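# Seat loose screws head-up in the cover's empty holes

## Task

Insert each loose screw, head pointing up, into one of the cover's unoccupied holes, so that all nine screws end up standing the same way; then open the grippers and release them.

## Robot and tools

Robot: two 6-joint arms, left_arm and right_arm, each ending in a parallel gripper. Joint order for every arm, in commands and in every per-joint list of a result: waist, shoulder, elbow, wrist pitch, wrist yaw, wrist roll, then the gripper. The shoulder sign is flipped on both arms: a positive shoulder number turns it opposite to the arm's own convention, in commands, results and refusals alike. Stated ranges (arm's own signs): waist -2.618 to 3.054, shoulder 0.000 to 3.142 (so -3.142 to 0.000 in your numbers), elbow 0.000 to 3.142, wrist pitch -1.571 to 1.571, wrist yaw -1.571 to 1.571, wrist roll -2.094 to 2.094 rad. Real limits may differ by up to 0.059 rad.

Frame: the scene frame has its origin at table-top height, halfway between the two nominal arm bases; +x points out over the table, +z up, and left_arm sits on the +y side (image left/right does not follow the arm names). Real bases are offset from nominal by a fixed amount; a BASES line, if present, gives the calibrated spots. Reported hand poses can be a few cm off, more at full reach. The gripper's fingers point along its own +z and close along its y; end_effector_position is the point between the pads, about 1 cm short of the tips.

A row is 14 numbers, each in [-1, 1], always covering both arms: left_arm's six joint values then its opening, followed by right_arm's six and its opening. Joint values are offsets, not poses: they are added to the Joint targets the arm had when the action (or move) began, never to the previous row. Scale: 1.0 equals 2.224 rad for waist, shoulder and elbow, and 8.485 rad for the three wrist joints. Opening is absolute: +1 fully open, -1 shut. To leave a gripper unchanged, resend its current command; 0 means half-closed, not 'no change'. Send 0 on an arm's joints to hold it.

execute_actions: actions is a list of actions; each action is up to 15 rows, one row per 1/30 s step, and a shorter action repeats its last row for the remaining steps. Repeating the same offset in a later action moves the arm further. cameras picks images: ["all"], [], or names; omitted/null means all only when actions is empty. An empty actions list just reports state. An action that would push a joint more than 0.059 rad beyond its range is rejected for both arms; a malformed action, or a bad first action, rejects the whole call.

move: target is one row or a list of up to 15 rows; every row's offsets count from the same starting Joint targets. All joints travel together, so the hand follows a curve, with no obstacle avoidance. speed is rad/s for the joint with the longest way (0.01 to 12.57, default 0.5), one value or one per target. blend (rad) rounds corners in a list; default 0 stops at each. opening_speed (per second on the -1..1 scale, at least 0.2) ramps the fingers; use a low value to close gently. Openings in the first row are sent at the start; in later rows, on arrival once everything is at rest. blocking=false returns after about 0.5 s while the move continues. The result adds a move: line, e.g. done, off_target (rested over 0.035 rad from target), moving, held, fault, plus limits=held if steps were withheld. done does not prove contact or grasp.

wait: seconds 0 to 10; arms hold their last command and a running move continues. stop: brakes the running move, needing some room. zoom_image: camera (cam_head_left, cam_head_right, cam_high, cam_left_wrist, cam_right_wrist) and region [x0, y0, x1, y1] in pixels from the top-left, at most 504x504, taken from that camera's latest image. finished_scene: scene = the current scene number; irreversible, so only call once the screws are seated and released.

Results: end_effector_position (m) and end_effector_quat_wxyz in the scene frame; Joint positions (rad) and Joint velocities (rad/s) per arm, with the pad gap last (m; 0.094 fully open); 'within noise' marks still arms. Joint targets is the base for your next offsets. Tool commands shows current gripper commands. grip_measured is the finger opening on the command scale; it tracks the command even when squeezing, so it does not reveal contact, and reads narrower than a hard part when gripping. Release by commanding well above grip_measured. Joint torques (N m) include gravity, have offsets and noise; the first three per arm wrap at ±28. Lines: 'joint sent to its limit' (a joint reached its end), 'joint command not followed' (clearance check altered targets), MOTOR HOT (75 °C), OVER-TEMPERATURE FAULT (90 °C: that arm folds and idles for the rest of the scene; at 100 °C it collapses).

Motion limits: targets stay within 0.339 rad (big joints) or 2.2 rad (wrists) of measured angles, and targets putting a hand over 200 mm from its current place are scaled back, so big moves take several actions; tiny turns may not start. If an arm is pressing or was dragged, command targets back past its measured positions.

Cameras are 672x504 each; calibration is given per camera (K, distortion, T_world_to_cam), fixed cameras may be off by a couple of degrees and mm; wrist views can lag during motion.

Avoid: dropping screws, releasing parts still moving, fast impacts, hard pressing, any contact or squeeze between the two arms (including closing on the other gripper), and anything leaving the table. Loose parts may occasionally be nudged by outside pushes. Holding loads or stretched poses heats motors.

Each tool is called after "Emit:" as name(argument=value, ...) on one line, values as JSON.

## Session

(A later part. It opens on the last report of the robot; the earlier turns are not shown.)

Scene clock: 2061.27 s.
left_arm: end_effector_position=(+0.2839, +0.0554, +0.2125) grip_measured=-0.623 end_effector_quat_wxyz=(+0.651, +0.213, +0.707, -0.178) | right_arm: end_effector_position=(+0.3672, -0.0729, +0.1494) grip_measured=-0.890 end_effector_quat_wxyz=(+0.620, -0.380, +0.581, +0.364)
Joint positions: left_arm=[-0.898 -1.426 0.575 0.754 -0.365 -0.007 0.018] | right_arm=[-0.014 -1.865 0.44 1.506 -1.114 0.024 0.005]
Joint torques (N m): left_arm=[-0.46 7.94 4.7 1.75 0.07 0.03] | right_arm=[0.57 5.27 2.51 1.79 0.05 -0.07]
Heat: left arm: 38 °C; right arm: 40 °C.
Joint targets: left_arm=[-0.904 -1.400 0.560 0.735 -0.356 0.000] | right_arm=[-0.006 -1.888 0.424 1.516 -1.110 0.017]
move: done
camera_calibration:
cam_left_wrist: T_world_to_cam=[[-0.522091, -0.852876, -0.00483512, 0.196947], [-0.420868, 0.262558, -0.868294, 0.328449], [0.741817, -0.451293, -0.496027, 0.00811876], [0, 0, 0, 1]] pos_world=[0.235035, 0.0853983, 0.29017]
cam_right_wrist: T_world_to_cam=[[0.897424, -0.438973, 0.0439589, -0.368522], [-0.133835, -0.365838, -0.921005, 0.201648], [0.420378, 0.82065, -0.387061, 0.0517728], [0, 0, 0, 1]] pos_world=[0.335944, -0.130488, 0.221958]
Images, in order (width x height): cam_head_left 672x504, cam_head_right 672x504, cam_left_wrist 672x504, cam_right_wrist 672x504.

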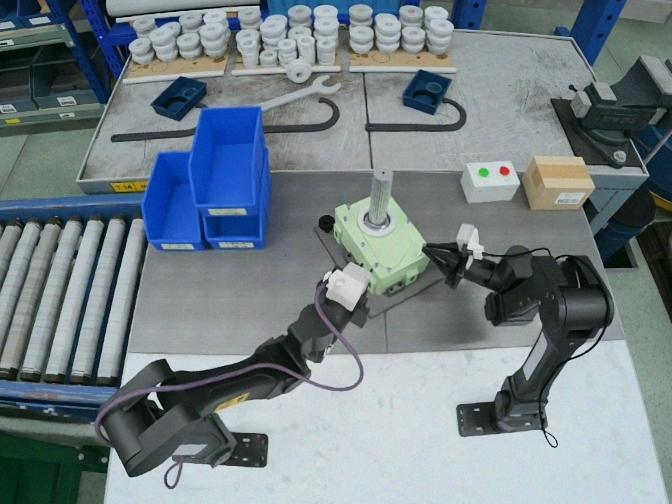

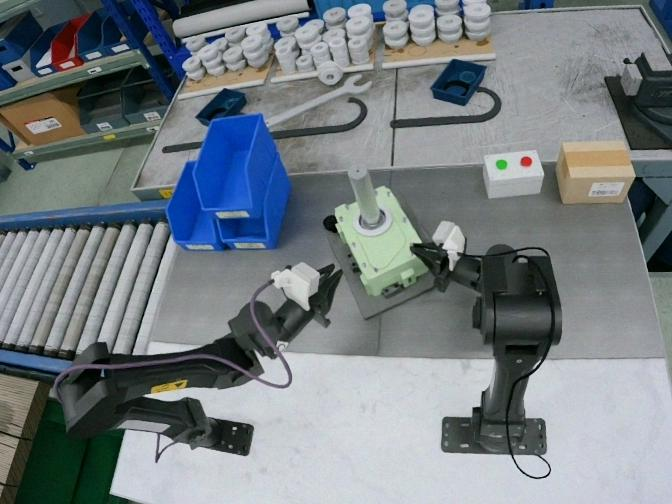

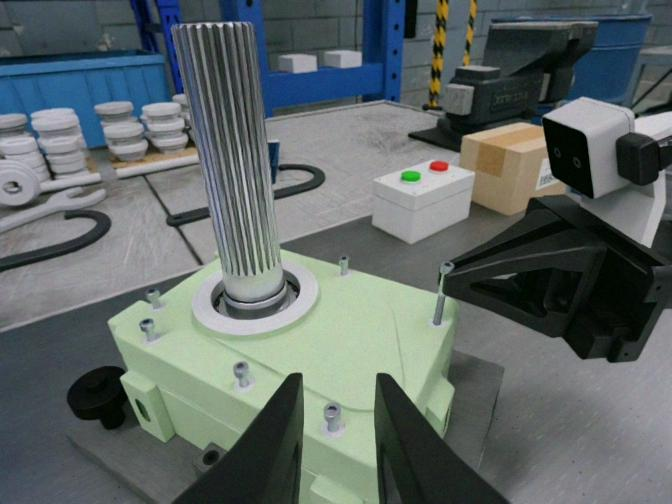

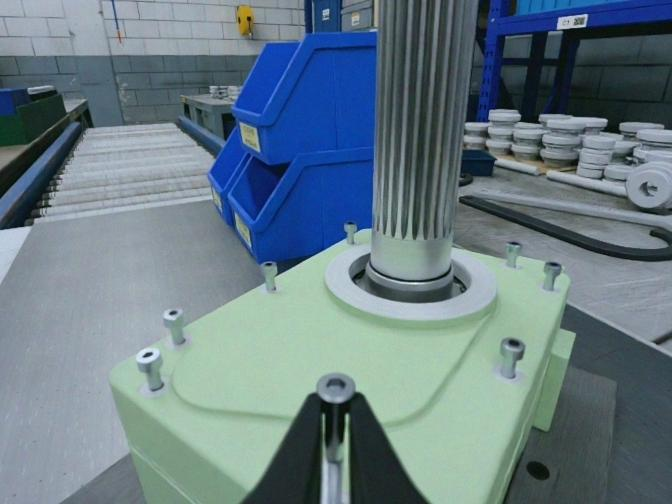

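Emit:
move(target=[0,0,0,0,0,0,-0.62,0,0,0,0,0.0007,0,-1], speed=0.04, cameras=["cam_head_left","cam_head_right","cam_left_wrist"])

Emit:
zoom_image(camera="cam_left_wrist", region=[400, 240, 480, 330])

Emit:
zoom_image(camera="cam_head_right", region=[400, 230, 440, 270])

Scene clock: 2076.67 s.
left_arm: end_effector_position=(+0.2839, +0.0554, +0.2125) grip_measured=-0.623 end_effector_quat_wxyz=(+0.651, +0.213, +0.707, -0.178) | right_arm: end_effector_position=(+0.3677, -0.0732, +0.1495) grip_measured=-0.890 end_effector_quat_wxyz=(+0.621, -0.379, +0.582, +0.363)
Joint positions: left_arm=[-0.898 -1.426 0.575 0.754 -0.365 -0.007 0.018] | right_arm=[-0.014 -1.865 0.439 1.506 -1.11 0.024 0.005]
Joint torques (N m): left_arm=[-0.35 7.97 4.64 1.78 0.06 0.04] | right_arm=[0.58 5.27 2.55 1.77 0.09 -0.07]
Heat: left arm: 38 °C; right arm: 41 °C.
Joint targets: left_arm=[-0.904 -1.400 0.560 0.735 -0.356 0.000] | right_arm=[-0.006 -1.888 0.423 1.516 -1.104 0.017]
move: done
camera_calibration:
cam_left_wrist: T_world_to_cam=[[-0.522091, -0.852876, -0.00483512, 0.196947], [-0.420868, 0.262558, -0.868294, 0.328449], [0.741817, -0.451293, -0.496027, 0.00811876], [0, 0, 0, 1]] pos_world=[0.235035, 0.0853983, 0.29017]
Images, in order (width x height): cam_head_left 672x504, cam_head_right 672x504, cam_left_wrist 672x504.

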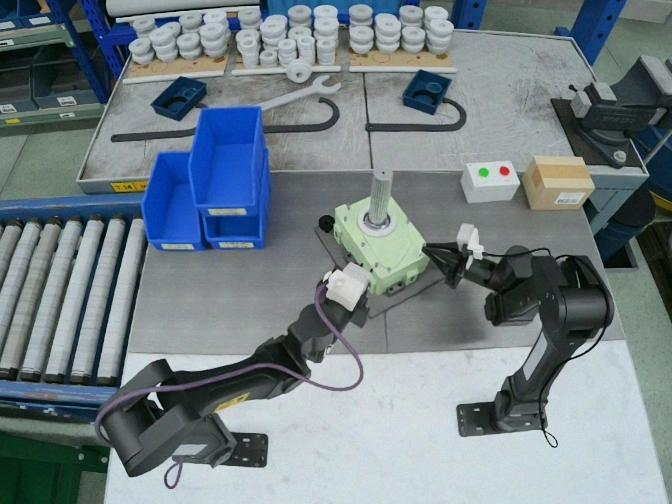

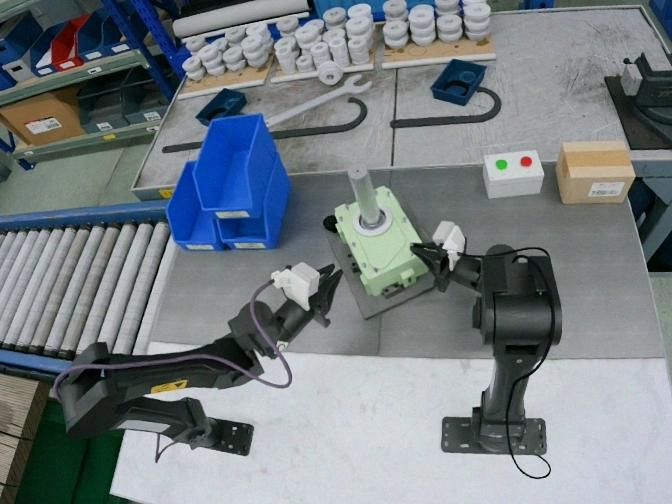

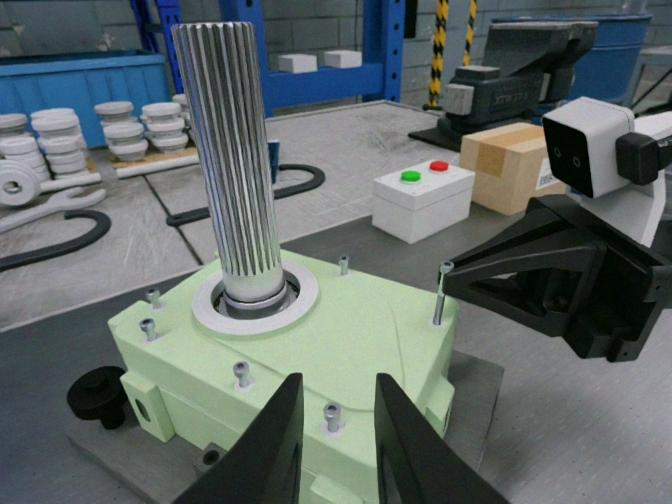

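Scaled by 5.600 from the camera's 672x504 image, which has a finer 960x720 frame.

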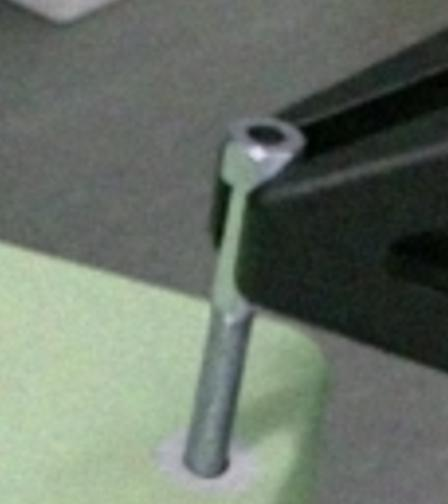

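Scaled by 12.600 from the camera's 672x504 image, which has a finer 960x720 frame.

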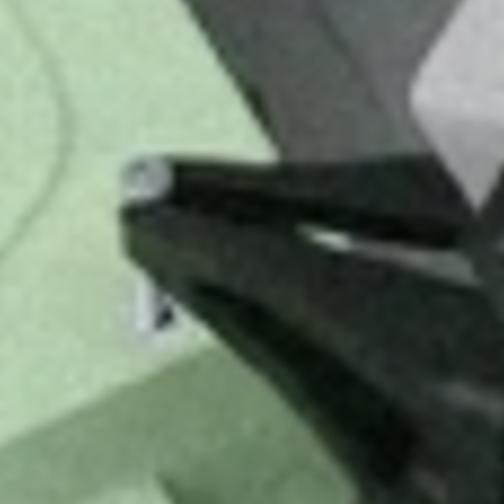

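Emit:
move(target=[0,0,0,0,0,0,-0.62,0,0,-0.0009,0.0002,0.0006,0,-1], speed=0.04, cameras=["cam_head_left","cam_head_right","cam_left_wrist"])

Emit:
zoom_image(camera="cam_left_wrist", region=[410, 270, 460, 330])

Emit:
zoom_image(camera="cam_head_right", region=[400, 230, 440, 270])

Emit:
zoom_image(camera="cam_head_left", region=[400, 230, 440, 270])

Scene clock: 2091.47 s.
left_arm: end_effector_position=(+0.2839, +0.0554, +0.2125) grip_measured=-0.623 end_effector_quat_wxyz=(+0.651, +0.213, +0.707, -0.178) | right_arm: end_effector_position=(+0.3685, -0.0736, +0.1497) grip_measured=-0.890 end_effector_quat_wxyz=(+0.623, -0.378, +0.582, +0.361)
Joint positions: left_arm=[-0.898 -1.426 0.575 0.754 -0.365 -0.007 0.018] | right_arm=[-0.014 -1.865 0.439 1.508 -1.106 0.024 0.005]
Joint torques (N m): left_arm=[-0.44 8.05 4.77 1.77 0.03 0.06] | right_arm=[0.58 5.27 2.43 1.79 0.08 -0.07]
Heat: left arm: 38 °C; right arm: 41 °C.
Joint targets: left_arm=[-0.904 -1.400 0.560 0.735 -0.356 0.000] | right_arm=[-0.006 -1.888 0.421 1.518 -1.099 0.017]
move: done
camera_calibration:
cam_left_wrist: T_world_to_cam=[[-0.522091, -0.852876, -0.00483512, 0.196947], [-0.420868, 0.262558, -0.868294, 0.328449], [0.741817, -0.451293, -0.496027, 0.00811876], [0, 0, 0, 1]] pos_world=[0.235035, 0.0853983, 0.29017]
Images, in order (width x height): cam_head_left 672x504, cam_head_right 672x504, cam_left_wrist 672x504.

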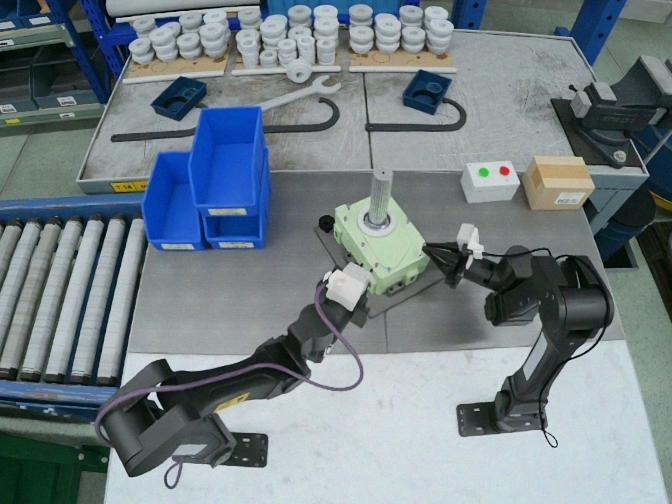

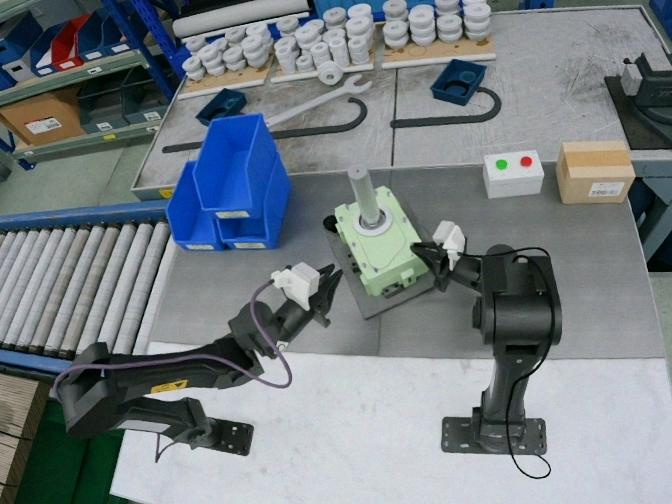

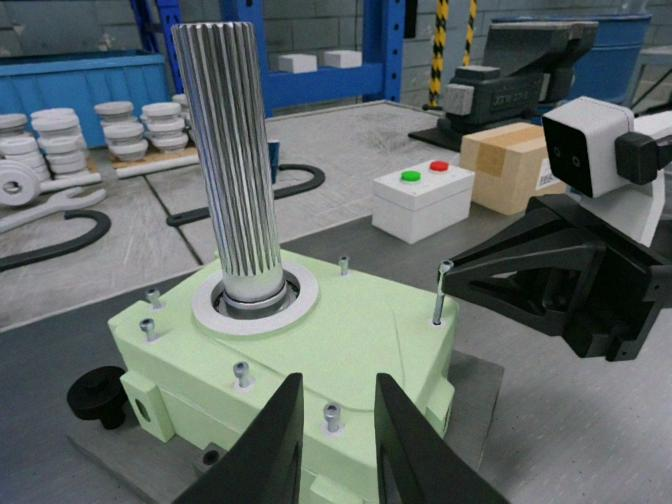

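Scaled by 8.400 from the camera's 672x504 image, which has a finer 960x720 frame.

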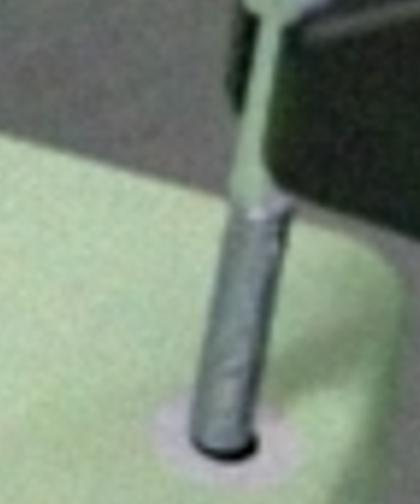

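Scaled by 12.600 from the camera's 672x504 image, which has a finer 960x720 frame.

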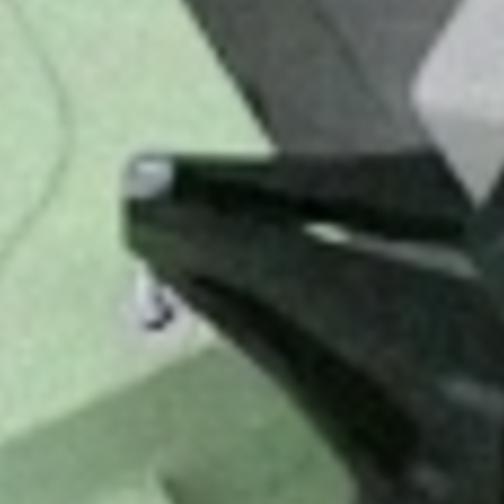

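Scaled by 12.600 from the camera's 672x504 image, which has a finer 960x720 frame.

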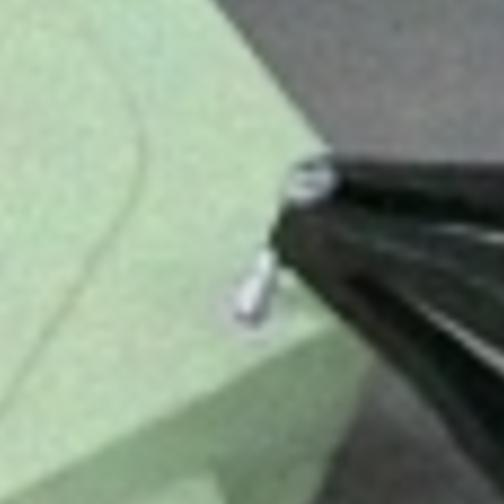

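Emit:
move(target=[0,0,0,0,0,0,-0.62,0,-0.0045,-0.0009,0.0014,0,0,-1], speed=0.04, cameras=["cam_head_left","cam_head_right","cam_left_wrist"])

Emit:
zoom_image(camera="cam_left_wrist", region=[410, 270, 460, 330])

Emit:
zoom_image(camera="cam_head_right", region=[400, 230, 440, 270])

Scene clock: 2104.87 s.
left_arm: end_effector_position=(+0.2839, +0.0554, +0.2125) grip_measured=-0.623 end_effector_quat_wxyz=(+0.651, +0.213, +0.707, -0.178) | right_arm: end_effector_position=(+0.3687, -0.0736, +0.1492) grip_measured=-0.890 end_effector_quat_wxyz=(+0.625, -0.379, +0.580, +0.360)
Joint positions: left_arm=[-0.898 -1.426 0.575 0.754 -0.365 -0.007 0.018] | right_arm=[-0.014 -1.874 0.439 1.524 -1.105 0.024 0.005]
Joint torques (N m): left_arm=[-0.42 7.94 4.75 1.77 0.05 0.05] | right_arm=[0.58 5.27 2.24 1.73 0.07 -0.07]
Heat: left arm: 38 °C; right arm: 41 °C.
Joint targets: left_arm=[-0.904 -1.400 0.560 0.735 -0.356 0.000] | right_arm=[-0.006 -1.898 0.419 1.530 -1.099 0.017]
move: done
camera_calibration:
cam_left_wrist: T_world_to_cam=[[-0.522091, -0.852876, -0.00483512, 0.196947], [-0.420868, 0.262558, -0.868294, 0.328449], [0.741817, -0.451293, -0.496027, 0.00811876], [0, 0, 0, 1]] pos_world=[0.235035, 0.0853983, 0.29017]
Images, in order (width x height): cam_head_left 672x504, cam_head_right 672x504, cam_left_wrist 672x504.

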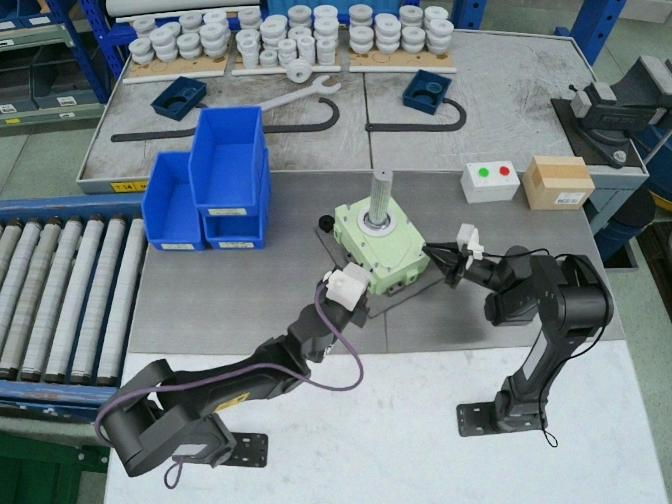

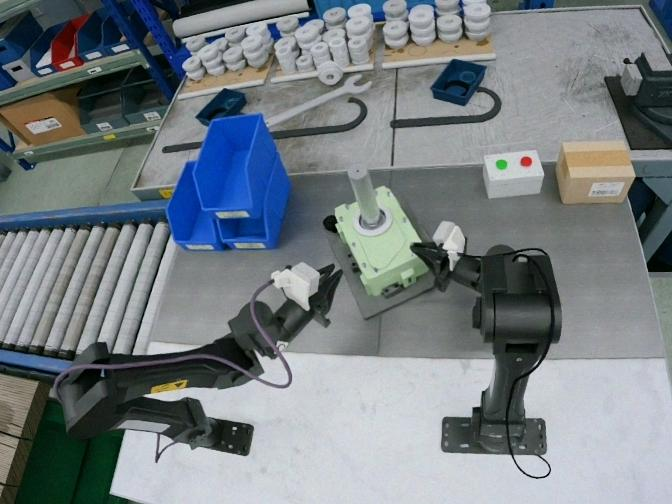

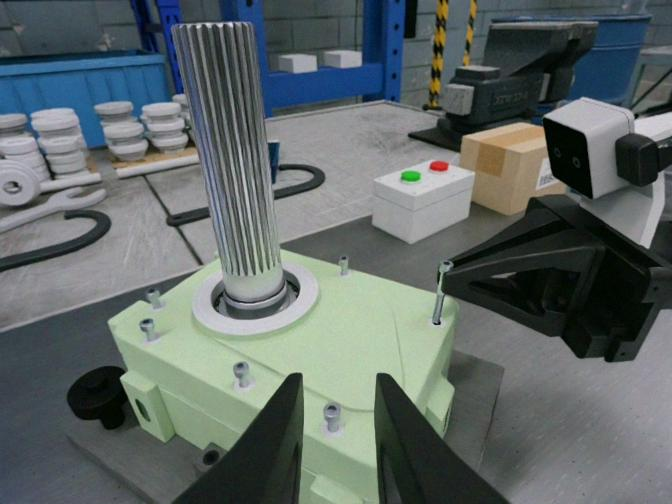

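Scaled by 8.400 from the camera's 672x504 image, which has a finer 960x720 frame.

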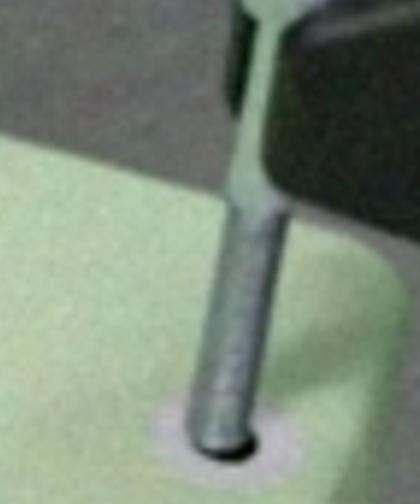

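Scaled by 12.600 from the camera's 672x504 image, which has a finer 960x720 frame.

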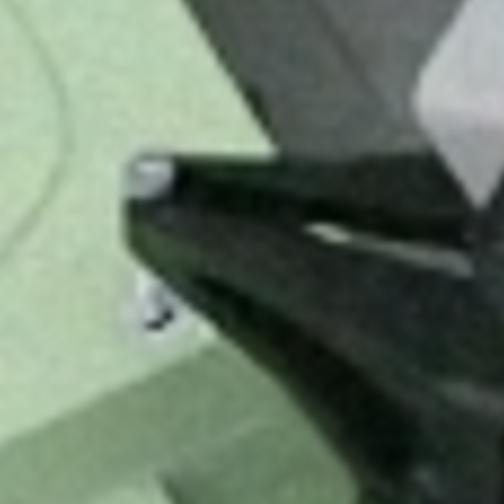

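Emit:
move(target=[0,0,0,0,0,0,-0.62,0,0,-0.0018,0.0009,-0.0012,0,-1], speed=0.04, cameras=["cam_head_left","cam_head_right","cam_left_wrist"])

Emit:
zoom_image(camera="cam_left_wrist", region=[410, 270, 460, 330])

Emit:
zoom_image(camera="cam_head_right", region=[400, 230, 440, 270])

Scene clock: 2126.90 s.
left_arm: end_effector_position=(+0.2839, +0.0554, +0.2125) grip_measured=-0.623 end_effector_quat_wxyz=(+0.651, +0.213, +0.707, -0.178) | right_arm: end_effector_position=(+0.3682, -0.0736, +0.1488) grip_measured=-0.890 end_effector_quat_wxyz=(+0.625, -0.378, +0.581, +0.360)
Joint positions: left_arm=[-0.898 -1.426 0.575 0.754 -0.365 -0.007 0.018] | right_arm=[-0.014 -1.874 0.437 1.524 -1.105 0.023 0.005]
Joint torques (N m): left_arm=[-0.47 8.05 4.67 1.78 0.07 0.03] | right_arm=[0.58 5.22 2.1 1.8 -0.04 -0.07]
Heat: left arm: 38 °C; right arm: 41 °C.
Joint targets: left_arm=[-0.904 -1.400 0.560 0.735 -0.356 0.000] | right_arm=[-0.006 -1.898 0.415 1.537 -1.109 0.017]
move: done
camera_calibration:
cam_left_wrist: T_world_to_cam=[[-0.522091, -0.852876, -0.00483512, 0.196947], [-0.420868, 0.262558, -0.868294, 0.328449], [0.741817, -0.451293, -0.496027, 0.00811876], [0, 0, 0, 1]] pos_world=[0.235035, 0.0853983, 0.29017]
Images, in order (width x height): cam_head_left 672x504, cam_head_right 672x504, cam_left_wrist 672x504.

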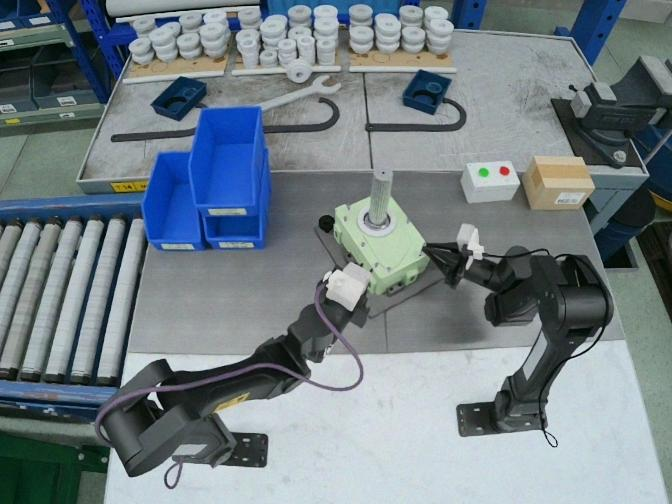

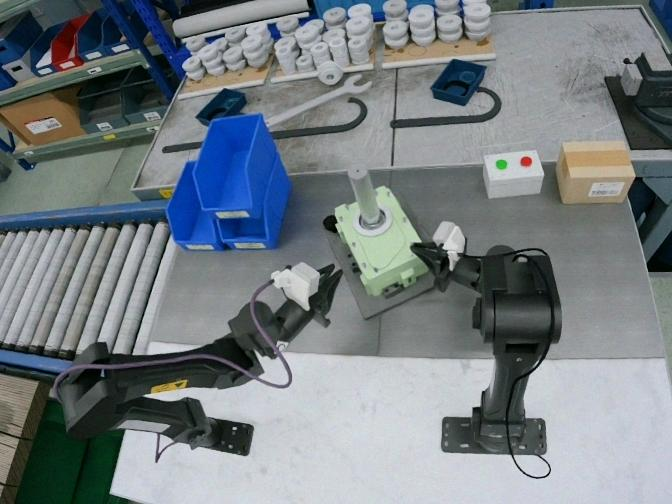

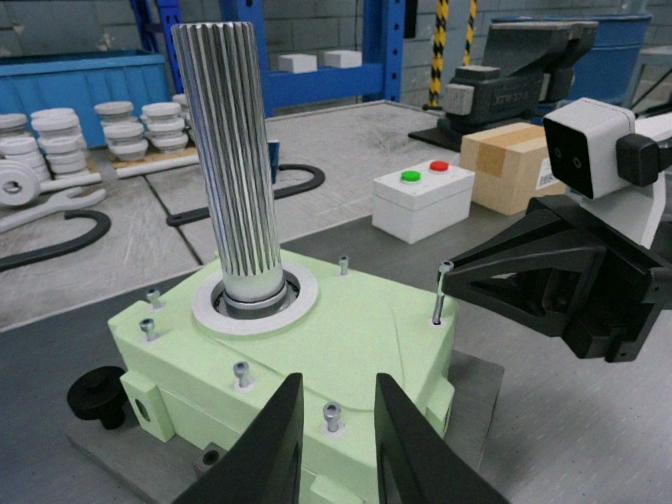

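Scaled by 8.400 from the camera's 672x504 image, which has a finer 960x720 frame.

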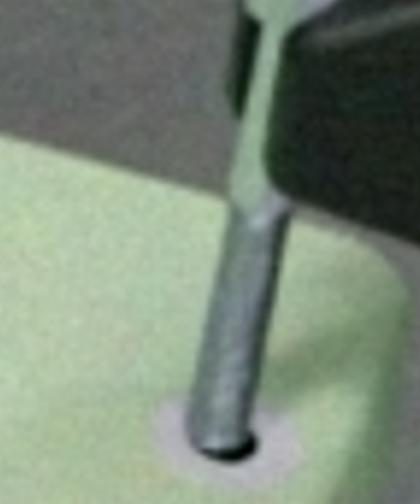

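Scaled by 12.600 from the camera's 672x504 image, which has a finer 960x720 frame.

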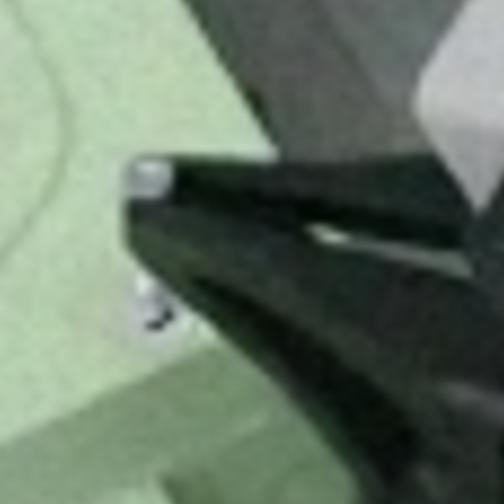

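Emit:
move(target=[0,0,0,0,0,0,-0.62,0,0.0265,0.0018,0,-0.0010,0,-1], speed=0.04, cameras=["cam_head_left","cam_head_right","cam_left_wrist"])

Emit:
zoom_image(camera="cam_left_wrist", region=[410, 270, 460, 330])

Emit:
zoom_image(camera="cam_head_right", region=[400, 230, 440, 270])

Scene clock: 2139.60 s.
left_arm: end_effector_position=(+0.2839, +0.0554, +0.2125) grip_measured=-0.623 end_effector_quat_wxyz=(+0.651, +0.213, +0.707, -0.178) | right_arm: end_effector_position=(+0.3667, -0.0730, +0.1517) grip_measured=-0.890 end_effector_quat_wxyz=(+0.626, -0.383, +0.576, +0.360)
Joint positions: left_arm=[-0.898 -1.426 0.575 0.754 -0.365 -0.007 0.018] | right_arm=[-0.014 -1.865 0.437 1.524 -1.113 0.023 0.005]
Joint torques (N m): left_arm=[-0.43 8.06 4.53 1.77 0.07 0.06] | right_arm=[0.58 9.39 2.4 1.79 -0.03 -0.07]
Heat: left arm: 38 °C; right arm: 41 °C.
Joint targets: left_arm=[-0.904 -1.400 0.560 0.735 -0.356 0.000] | right_arm=[-0.006 -1.839 0.420 1.537 -1.118 0.017]
move: done
camera_calibration:
cam_left_wrist: T_world_to_cam=[[-0.522091, -0.852876, -0.00483512, 0.196947], [-0.420868, 0.262558, -0.868294, 0.328449], [0.741817, -0.451293, -0.496027, 0.00811876], [0, 0, 0, 1]] pos_world=[0.235035, 0.0853983, 0.29017]
Images, in order (width x height): cam_head_left 672x504, cam_head_right 672x504, cam_left_wrist 672x504.

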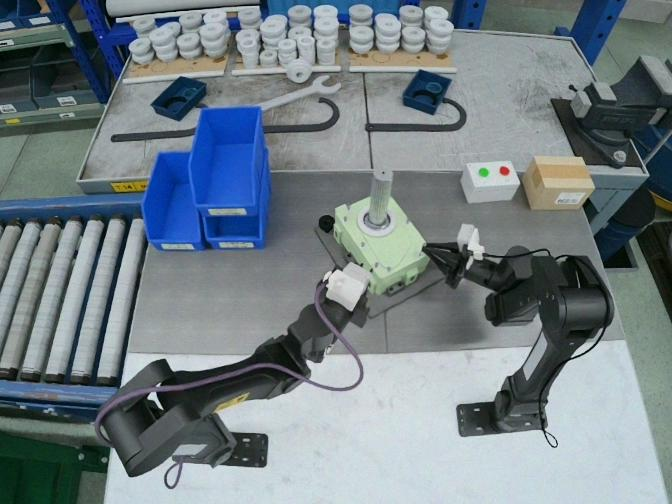

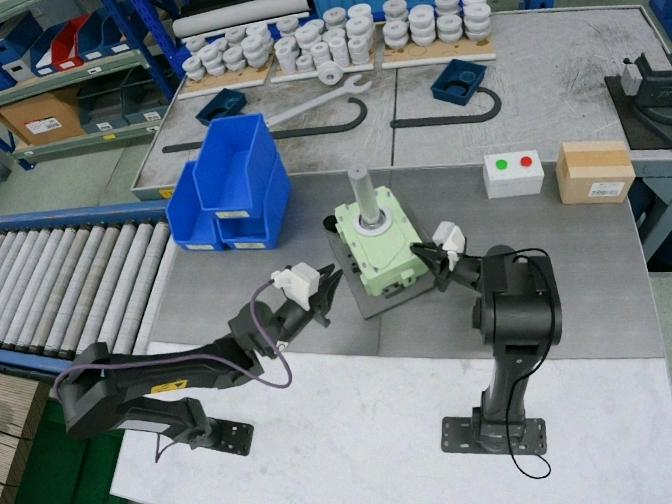

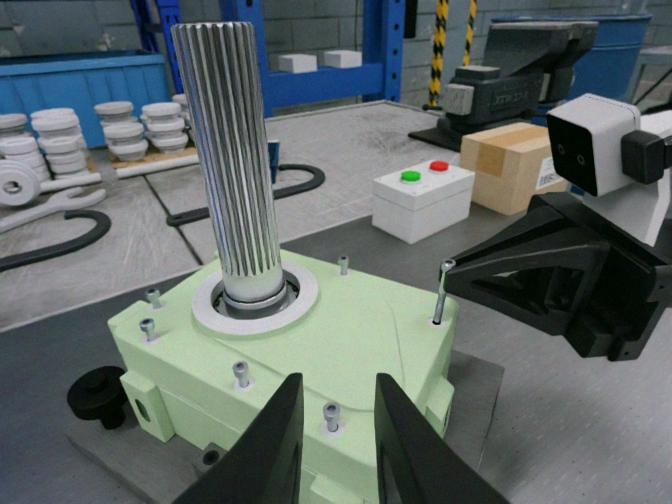

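Scaled by 8.400 from the camera's 672x504 image, which has a finer 960x720 frame.

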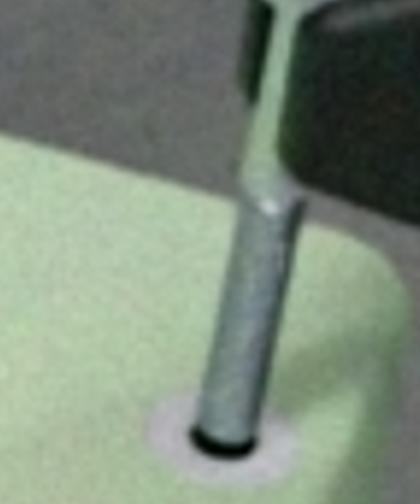

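Scaled by 12.600 from the camera's 672x504 image, which has a finer 960x720 frame.

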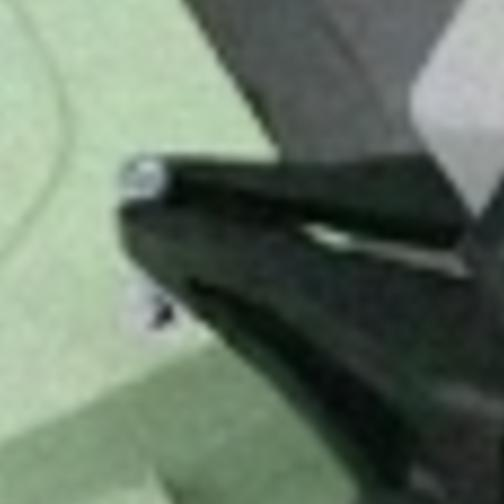

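Emit:
move(target=[0,0,0,0,0,0,-0.62,0,-0.0205,0,0,0.0018,0,-1], speed=0.04, cameras=["cam_head_left","cam_head_right","cam_left_wrist"])

Emit:
zoom_image(camera="cam_left_wrist", region=[410, 270, 460, 330])

Emit:
zoom_image(camera="cam_head_right", region=[400, 230, 440, 270])

Emit:
zoom_image(camera="cam_head_left", region=[400, 230, 440, 270])

Scene clock: 2155.00 s.
left_arm: end_effector_position=(+0.2839, +0.0554, +0.2125) grip_measured=-0.623 end_effector_quat_wxyz=(+0.651, +0.213, +0.707, -0.178) | right_arm: end_effector_position=(+0.3673, -0.0733, +0.1517) grip_measured=-0.890 end_effector_quat_wxyz=(+0.626, -0.382, +0.577, +0.359)
Joint positions: left_arm=[-0.898 -1.426 0.575 0.754 -0.365 -0.007 0.018] | right_arm=[-0.014 -1.865 0.437 1.524 -1.109 0.023 0.005]
Joint torques (N m): left_arm=[-0.34 7.98 4.72 1.79 0.07 0.06] | right_arm=[0.58 5.5 2.41 1.8 0.06 -0.07]
Heat: left arm: 38 °C; right arm: 41 °C.
Joint targets: left_arm=[-0.904 -1.400 0.560 0.735 -0.356 0.000] | right_arm=[-0.006 -1.884 0.420 1.537 -1.102 0.017]
move: done
camera_calibration:
cam_left_wrist: T_world_to_cam=[[-0.522091, -0.852876, -0.00483512, 0.196947], [-0.420868, 0.262558, -0.868294, 0.328449], [0.741817, -0.451293, -0.496027, 0.00811876], [0, 0, 0, 1]] pos_world=[0.235035, 0.0853983, 0.29017]
Images, in order (width x height): cam_head_left 672x504, cam_head_right 672x504, cam_left_wrist 672x504.

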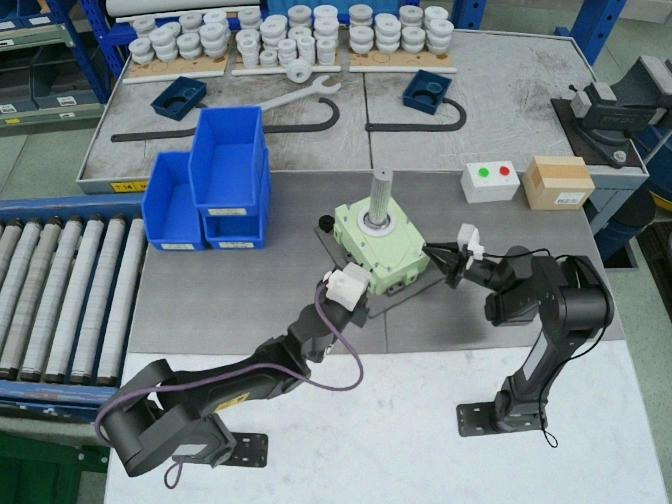

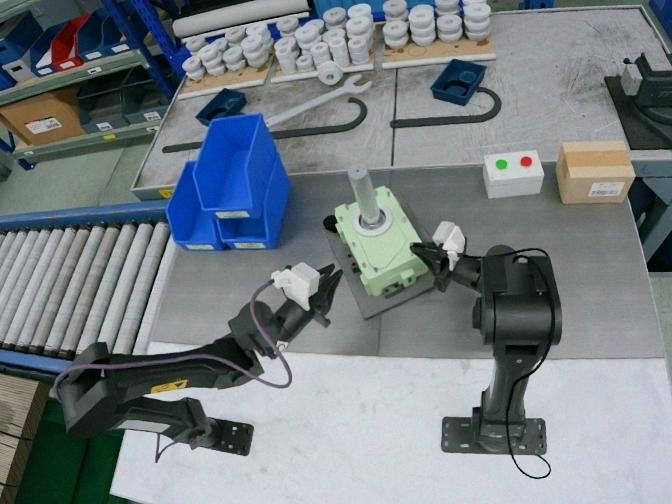

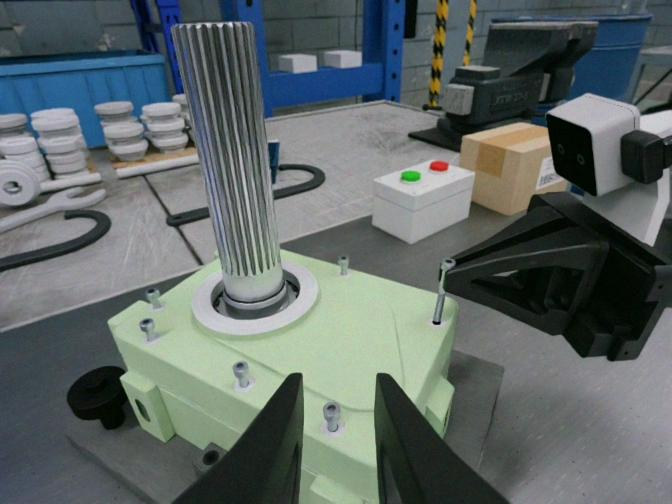

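Scaled by 8.400 from the camera's 672x504 image, which has a finer 960x720 frame.

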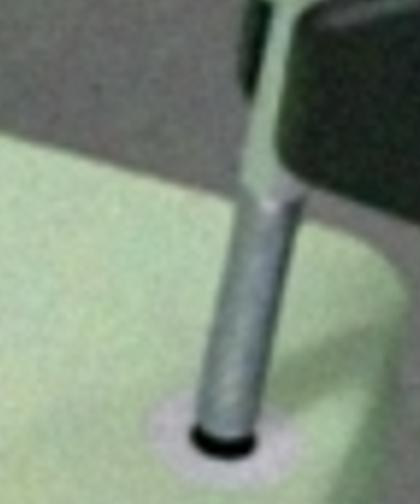

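Scaled by 12.600 from the camera's 672x504 image, which has a finer 960x720 frame.

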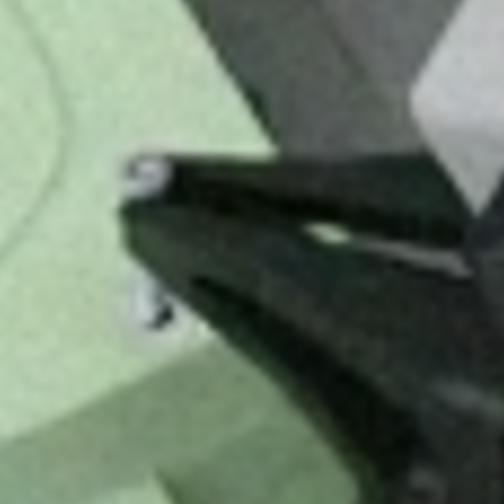

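Scaled by 12.600 from the camera's 672x504 image, which has a finer 960x720 frame.

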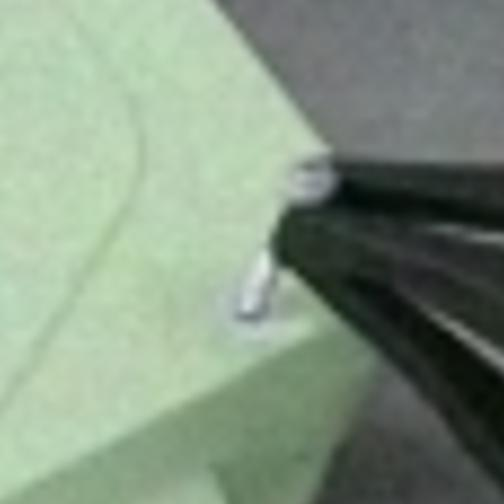

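Emit:
move(target=[0,0,0,0,0,0,-0.62,0,-0.0103,-0.0009,0.0012,0,0,-1], speed=0.04, cameras=["cam_head_left","cam_head_right","cam_left_wrist"])

Emit:
zoom_image(camera="cam_left_wrist", region=[410, 270, 460, 330])

Emit:
zoom_image(camera="cam_head_right", region=[400, 230, 440, 270])

Scene clock: 2166.20 s.
left_arm: end_effector_position=(+0.2839, +0.0554, +0.2125) grip_measured=-0.623 end_effector_quat_wxyz=(+0.651, +0.213, +0.707, -0.178) | right_arm: end_effector_position=(+0.3682, -0.0735, +0.1454) grip_measured=-0.890 end_effector_quat_wxyz=(+0.621, -0.377, +0.583, +0.362)
Joint positions: left_arm=[-0.898 -1.426 0.575 0.754 -0.365 -0.007 0.018] | right_arm=[-0.014 -1.885 0.437 1.525 -1.107 0.023 0.005]
Joint torques (N m): left_arm=[-0.39 7.99 4.66 1.76 0.05 0.07] | right_arm=[0.58 5.37 2.18 1.92 0.05 -0.06]
Heat: left arm: 38 °C; right arm: 41 °C.
Joint targets: left_arm=[-0.904 -1.400 0.560 0.735 -0.356 0.000] | right_arm=[-0.006 -1.907 0.417 1.547 -1.102 0.017]
move: done
camera_calibration:
cam_left_wrist: T_world_to_cam=[[-0.522091, -0.852876, -0.00483512, 0.196947], [-0.420868, 0.262558, -0.868294, 0.328449], [0.741817, -0.451293, -0.496027, 0.00811876], [0, 0, 0, 1]] pos_world=[0.235035, 0.0853983, 0.29017]
Images, in order (width x height): cam_head_left 672x504, cam_head_right 672x504, cam_left_wrist 672x504.

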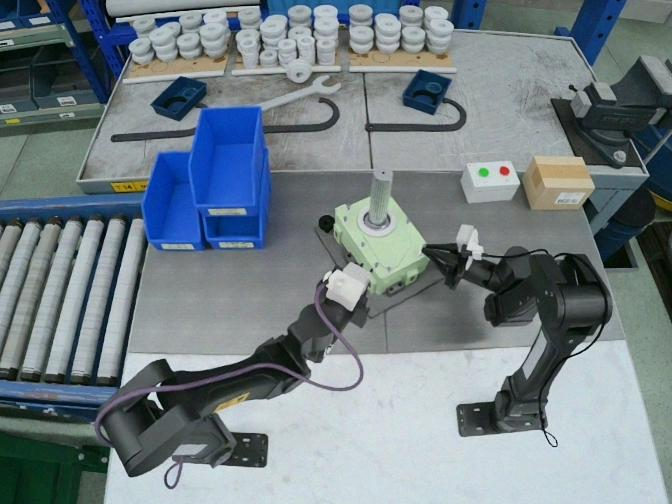

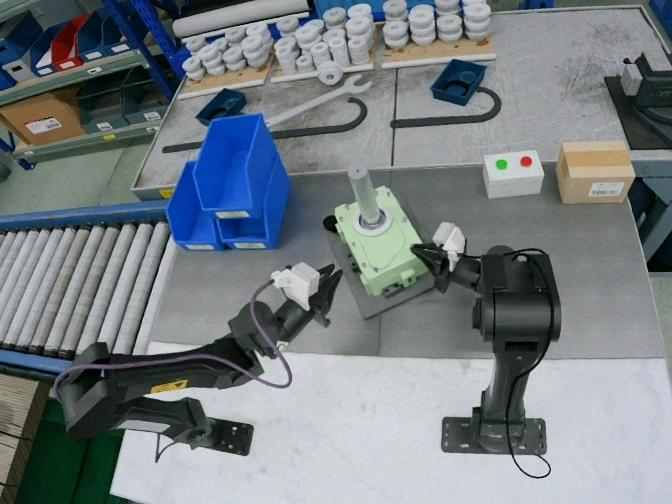

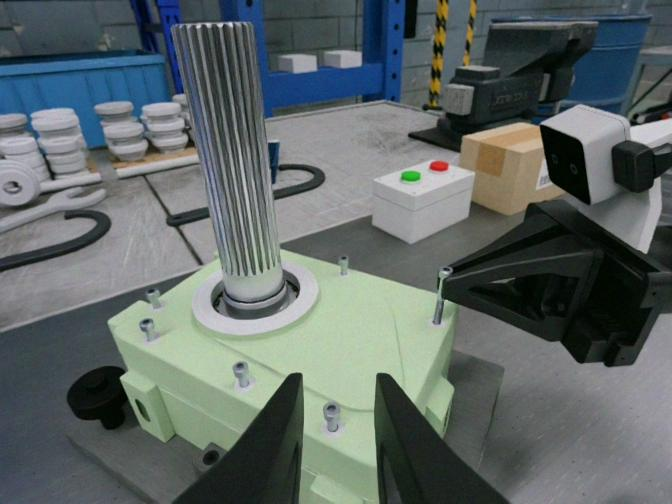

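Scaled by 8.400 from the camera's 672x504 image, which has a finer 960x720 frame.

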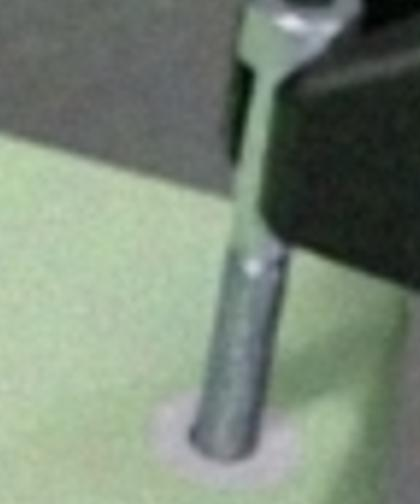

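Scaled by 12.600 from the camera's 672x504 image, which has a finer 960x720 frame.

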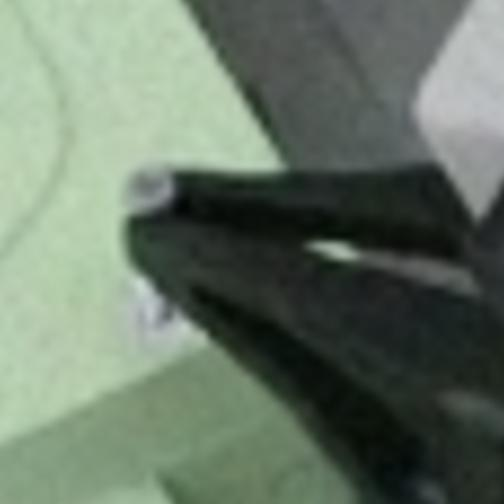

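Emit:
move(target=[0,0,0,0,0,0,-0.62,0,0,0,0,0,0,-0.79], opening_speed=0.2)

Emit:
wait(seconds=1, cameras=["cam_left_wrist","cam_right_wrist"])

Emit:
zoom_image(camera="cam_left_wrist", region=[410, 270, 460, 330])

Emit:
zoom_image(camera="cam_right_wrist", region=[262, 354, 412, 504])

Scene clock: 2181.30 s.
left_arm: end_effector_position=(+0.2839, +0.0554, +0.2125) grip_measured=-0.623 end_effector_quat_wxyz=(+0.651, +0.213, +0.707, -0.178) | right_arm: end_effector_position=(+0.3682, -0.0735, +0.1454) grip_measured=-0.792 end_effector_quat_wxyz=(+0.621, -0.377, +0.583, +0.362)
Joint positions: left_arm=[-0.898 -1.426 0.575 0.754 -0.365 -0.007 0.018] | right_arm=[-0.014 -1.885 0.437 1.525 -1.107 0.023 0.01]
Joint torques (N m): left_arm=[-0.49 7.98 4.66 1.76 0.05 0.06] | right_arm=[0.58 5.37 2.18 1.92 0.05 -0.07]
Heat: left arm: 38 °C; right arm: 42 °C.
Joint targets: left_arm=[-0.904 -1.400 0.560 0.735 -0.356 0.000] | right_arm=[-0.006 -1.907 0.417 1.547 -1.102 0.017]
move: done
camera_calibration:
cam_left_wrist: T_world_to_cam=[[-0.522091, -0.852876, -0.00483512, 0.196947], [-0.420868, 0.262558, -0.868294, 0.328449], [0.741817, -0.451293, -0.496027, 0.00811876], [0, 0, 0, 1]] pos_world=[0.235035, 0.0853983, 0.29017]
cam_right_wrist: T_world_to_cam=[[0.894146, -0.445832, 0.0416735, -0.368531], [-0.138851, -0.364543, -0.920776, 0.199823], [0.425703, 0.817522, -0.387859, 0.0482314], [0, 0, 0, 1]] pos_world=[0.336734, -0.130889, 0.218057]

Scene clock: 2182.30 s.
left_arm: end_effector_position=(+0.2839, +0.0554, +0.2125) grip_measured=-0.623 end_effector_quat_wxyz=(+0.651, +0.213, +0.707, -0.178) | right_arm: end_effector_position=(+0.3682, -0.0735, +0.1454) grip_measured=-0.792 end_effector_quat_wxyz=(+0.621, -0.377, +0.583, +0.362)
Joint positions: left_arm=[-0.898 -1.426 0.575 0.754 -0.365 -0.007 0.018] | right_arm=[-0.014 -1.885 0.437 1.525 -1.107 0.023 0.01]
Joint torques (N m): left_arm=[-0.49 7.99 4.59 1.75 0.04 0.06] | right_arm=[0.58 5.37 2.19 1.92 0.05 -0.07]
Heat: left arm: 38 °C; right arm: 42 °C.
Joint targets: left_arm=[-0.904 -1.400 0.560 0.735 -0.356 0.000] | right_arm=[-0.006 -1.907 0.417 1.547 -1.102 0.017]
Tool commands: left_gripper/opening=-0.62 right_gripper/opening=-0.79
wait: 1.00 s; at rest by 0.17 s
camera_calibration:
cam_left_wrist: T_world_to_cam=[[-0.522091, -0.852876, -0.00483512, 0.196947], [-0.420868, 0.262558, -0.868294, 0.328449], [0.741817, -0.451293, -0.496027, 0.00811876], [0, 0, 0, 1]] pos_world=[0.235035, 0.0853983, 0.29017]
cam_right_wrist: T_world_to_cam=[[0.894146, -0.445832, 0.0416735, -0.368531], [-0.138851, -0.364543, -0.920776, 0.199823], [0.425703, 0.817522, -0.387859, 0.0482314], [0, 0, 0, 1]] pos_world=[0.336734, -0.130889, 0.218057]
Images, in order (width x height): cam_left_wrist 672x504, cam_right_wrist 672x504.

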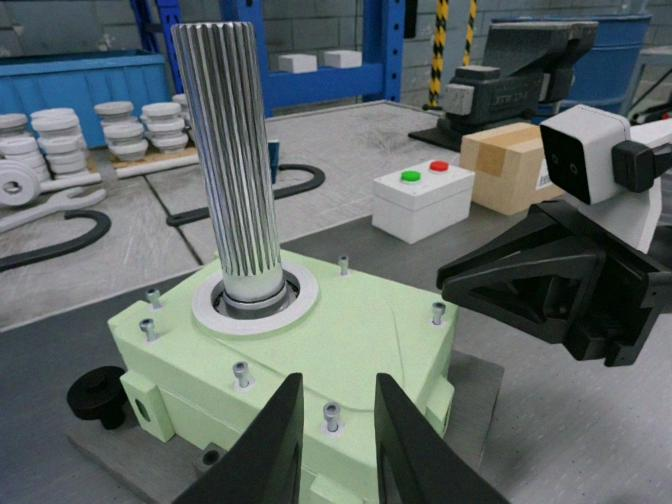

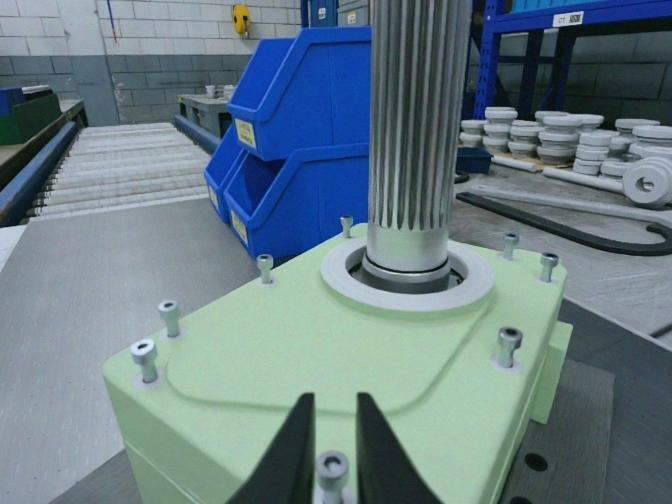

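Scaled by 8.400 from the camera's 672x504 image, which has a finer 960x720 frame.

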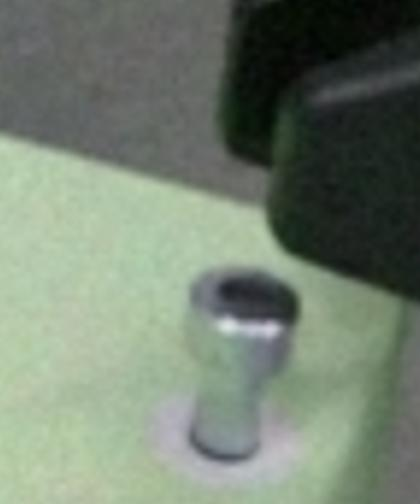

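Scaled by 3.360 from the camera's 672x504 image, which has a finer 960x720 frame.

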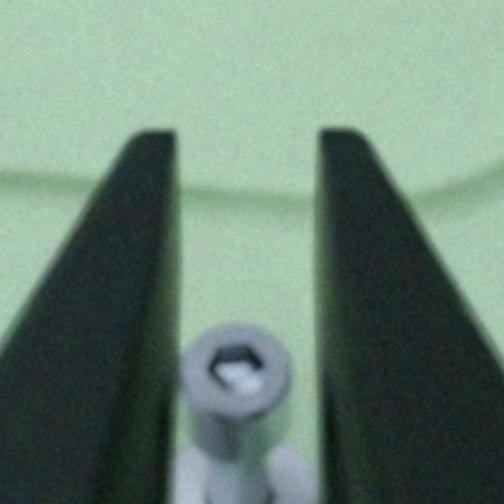

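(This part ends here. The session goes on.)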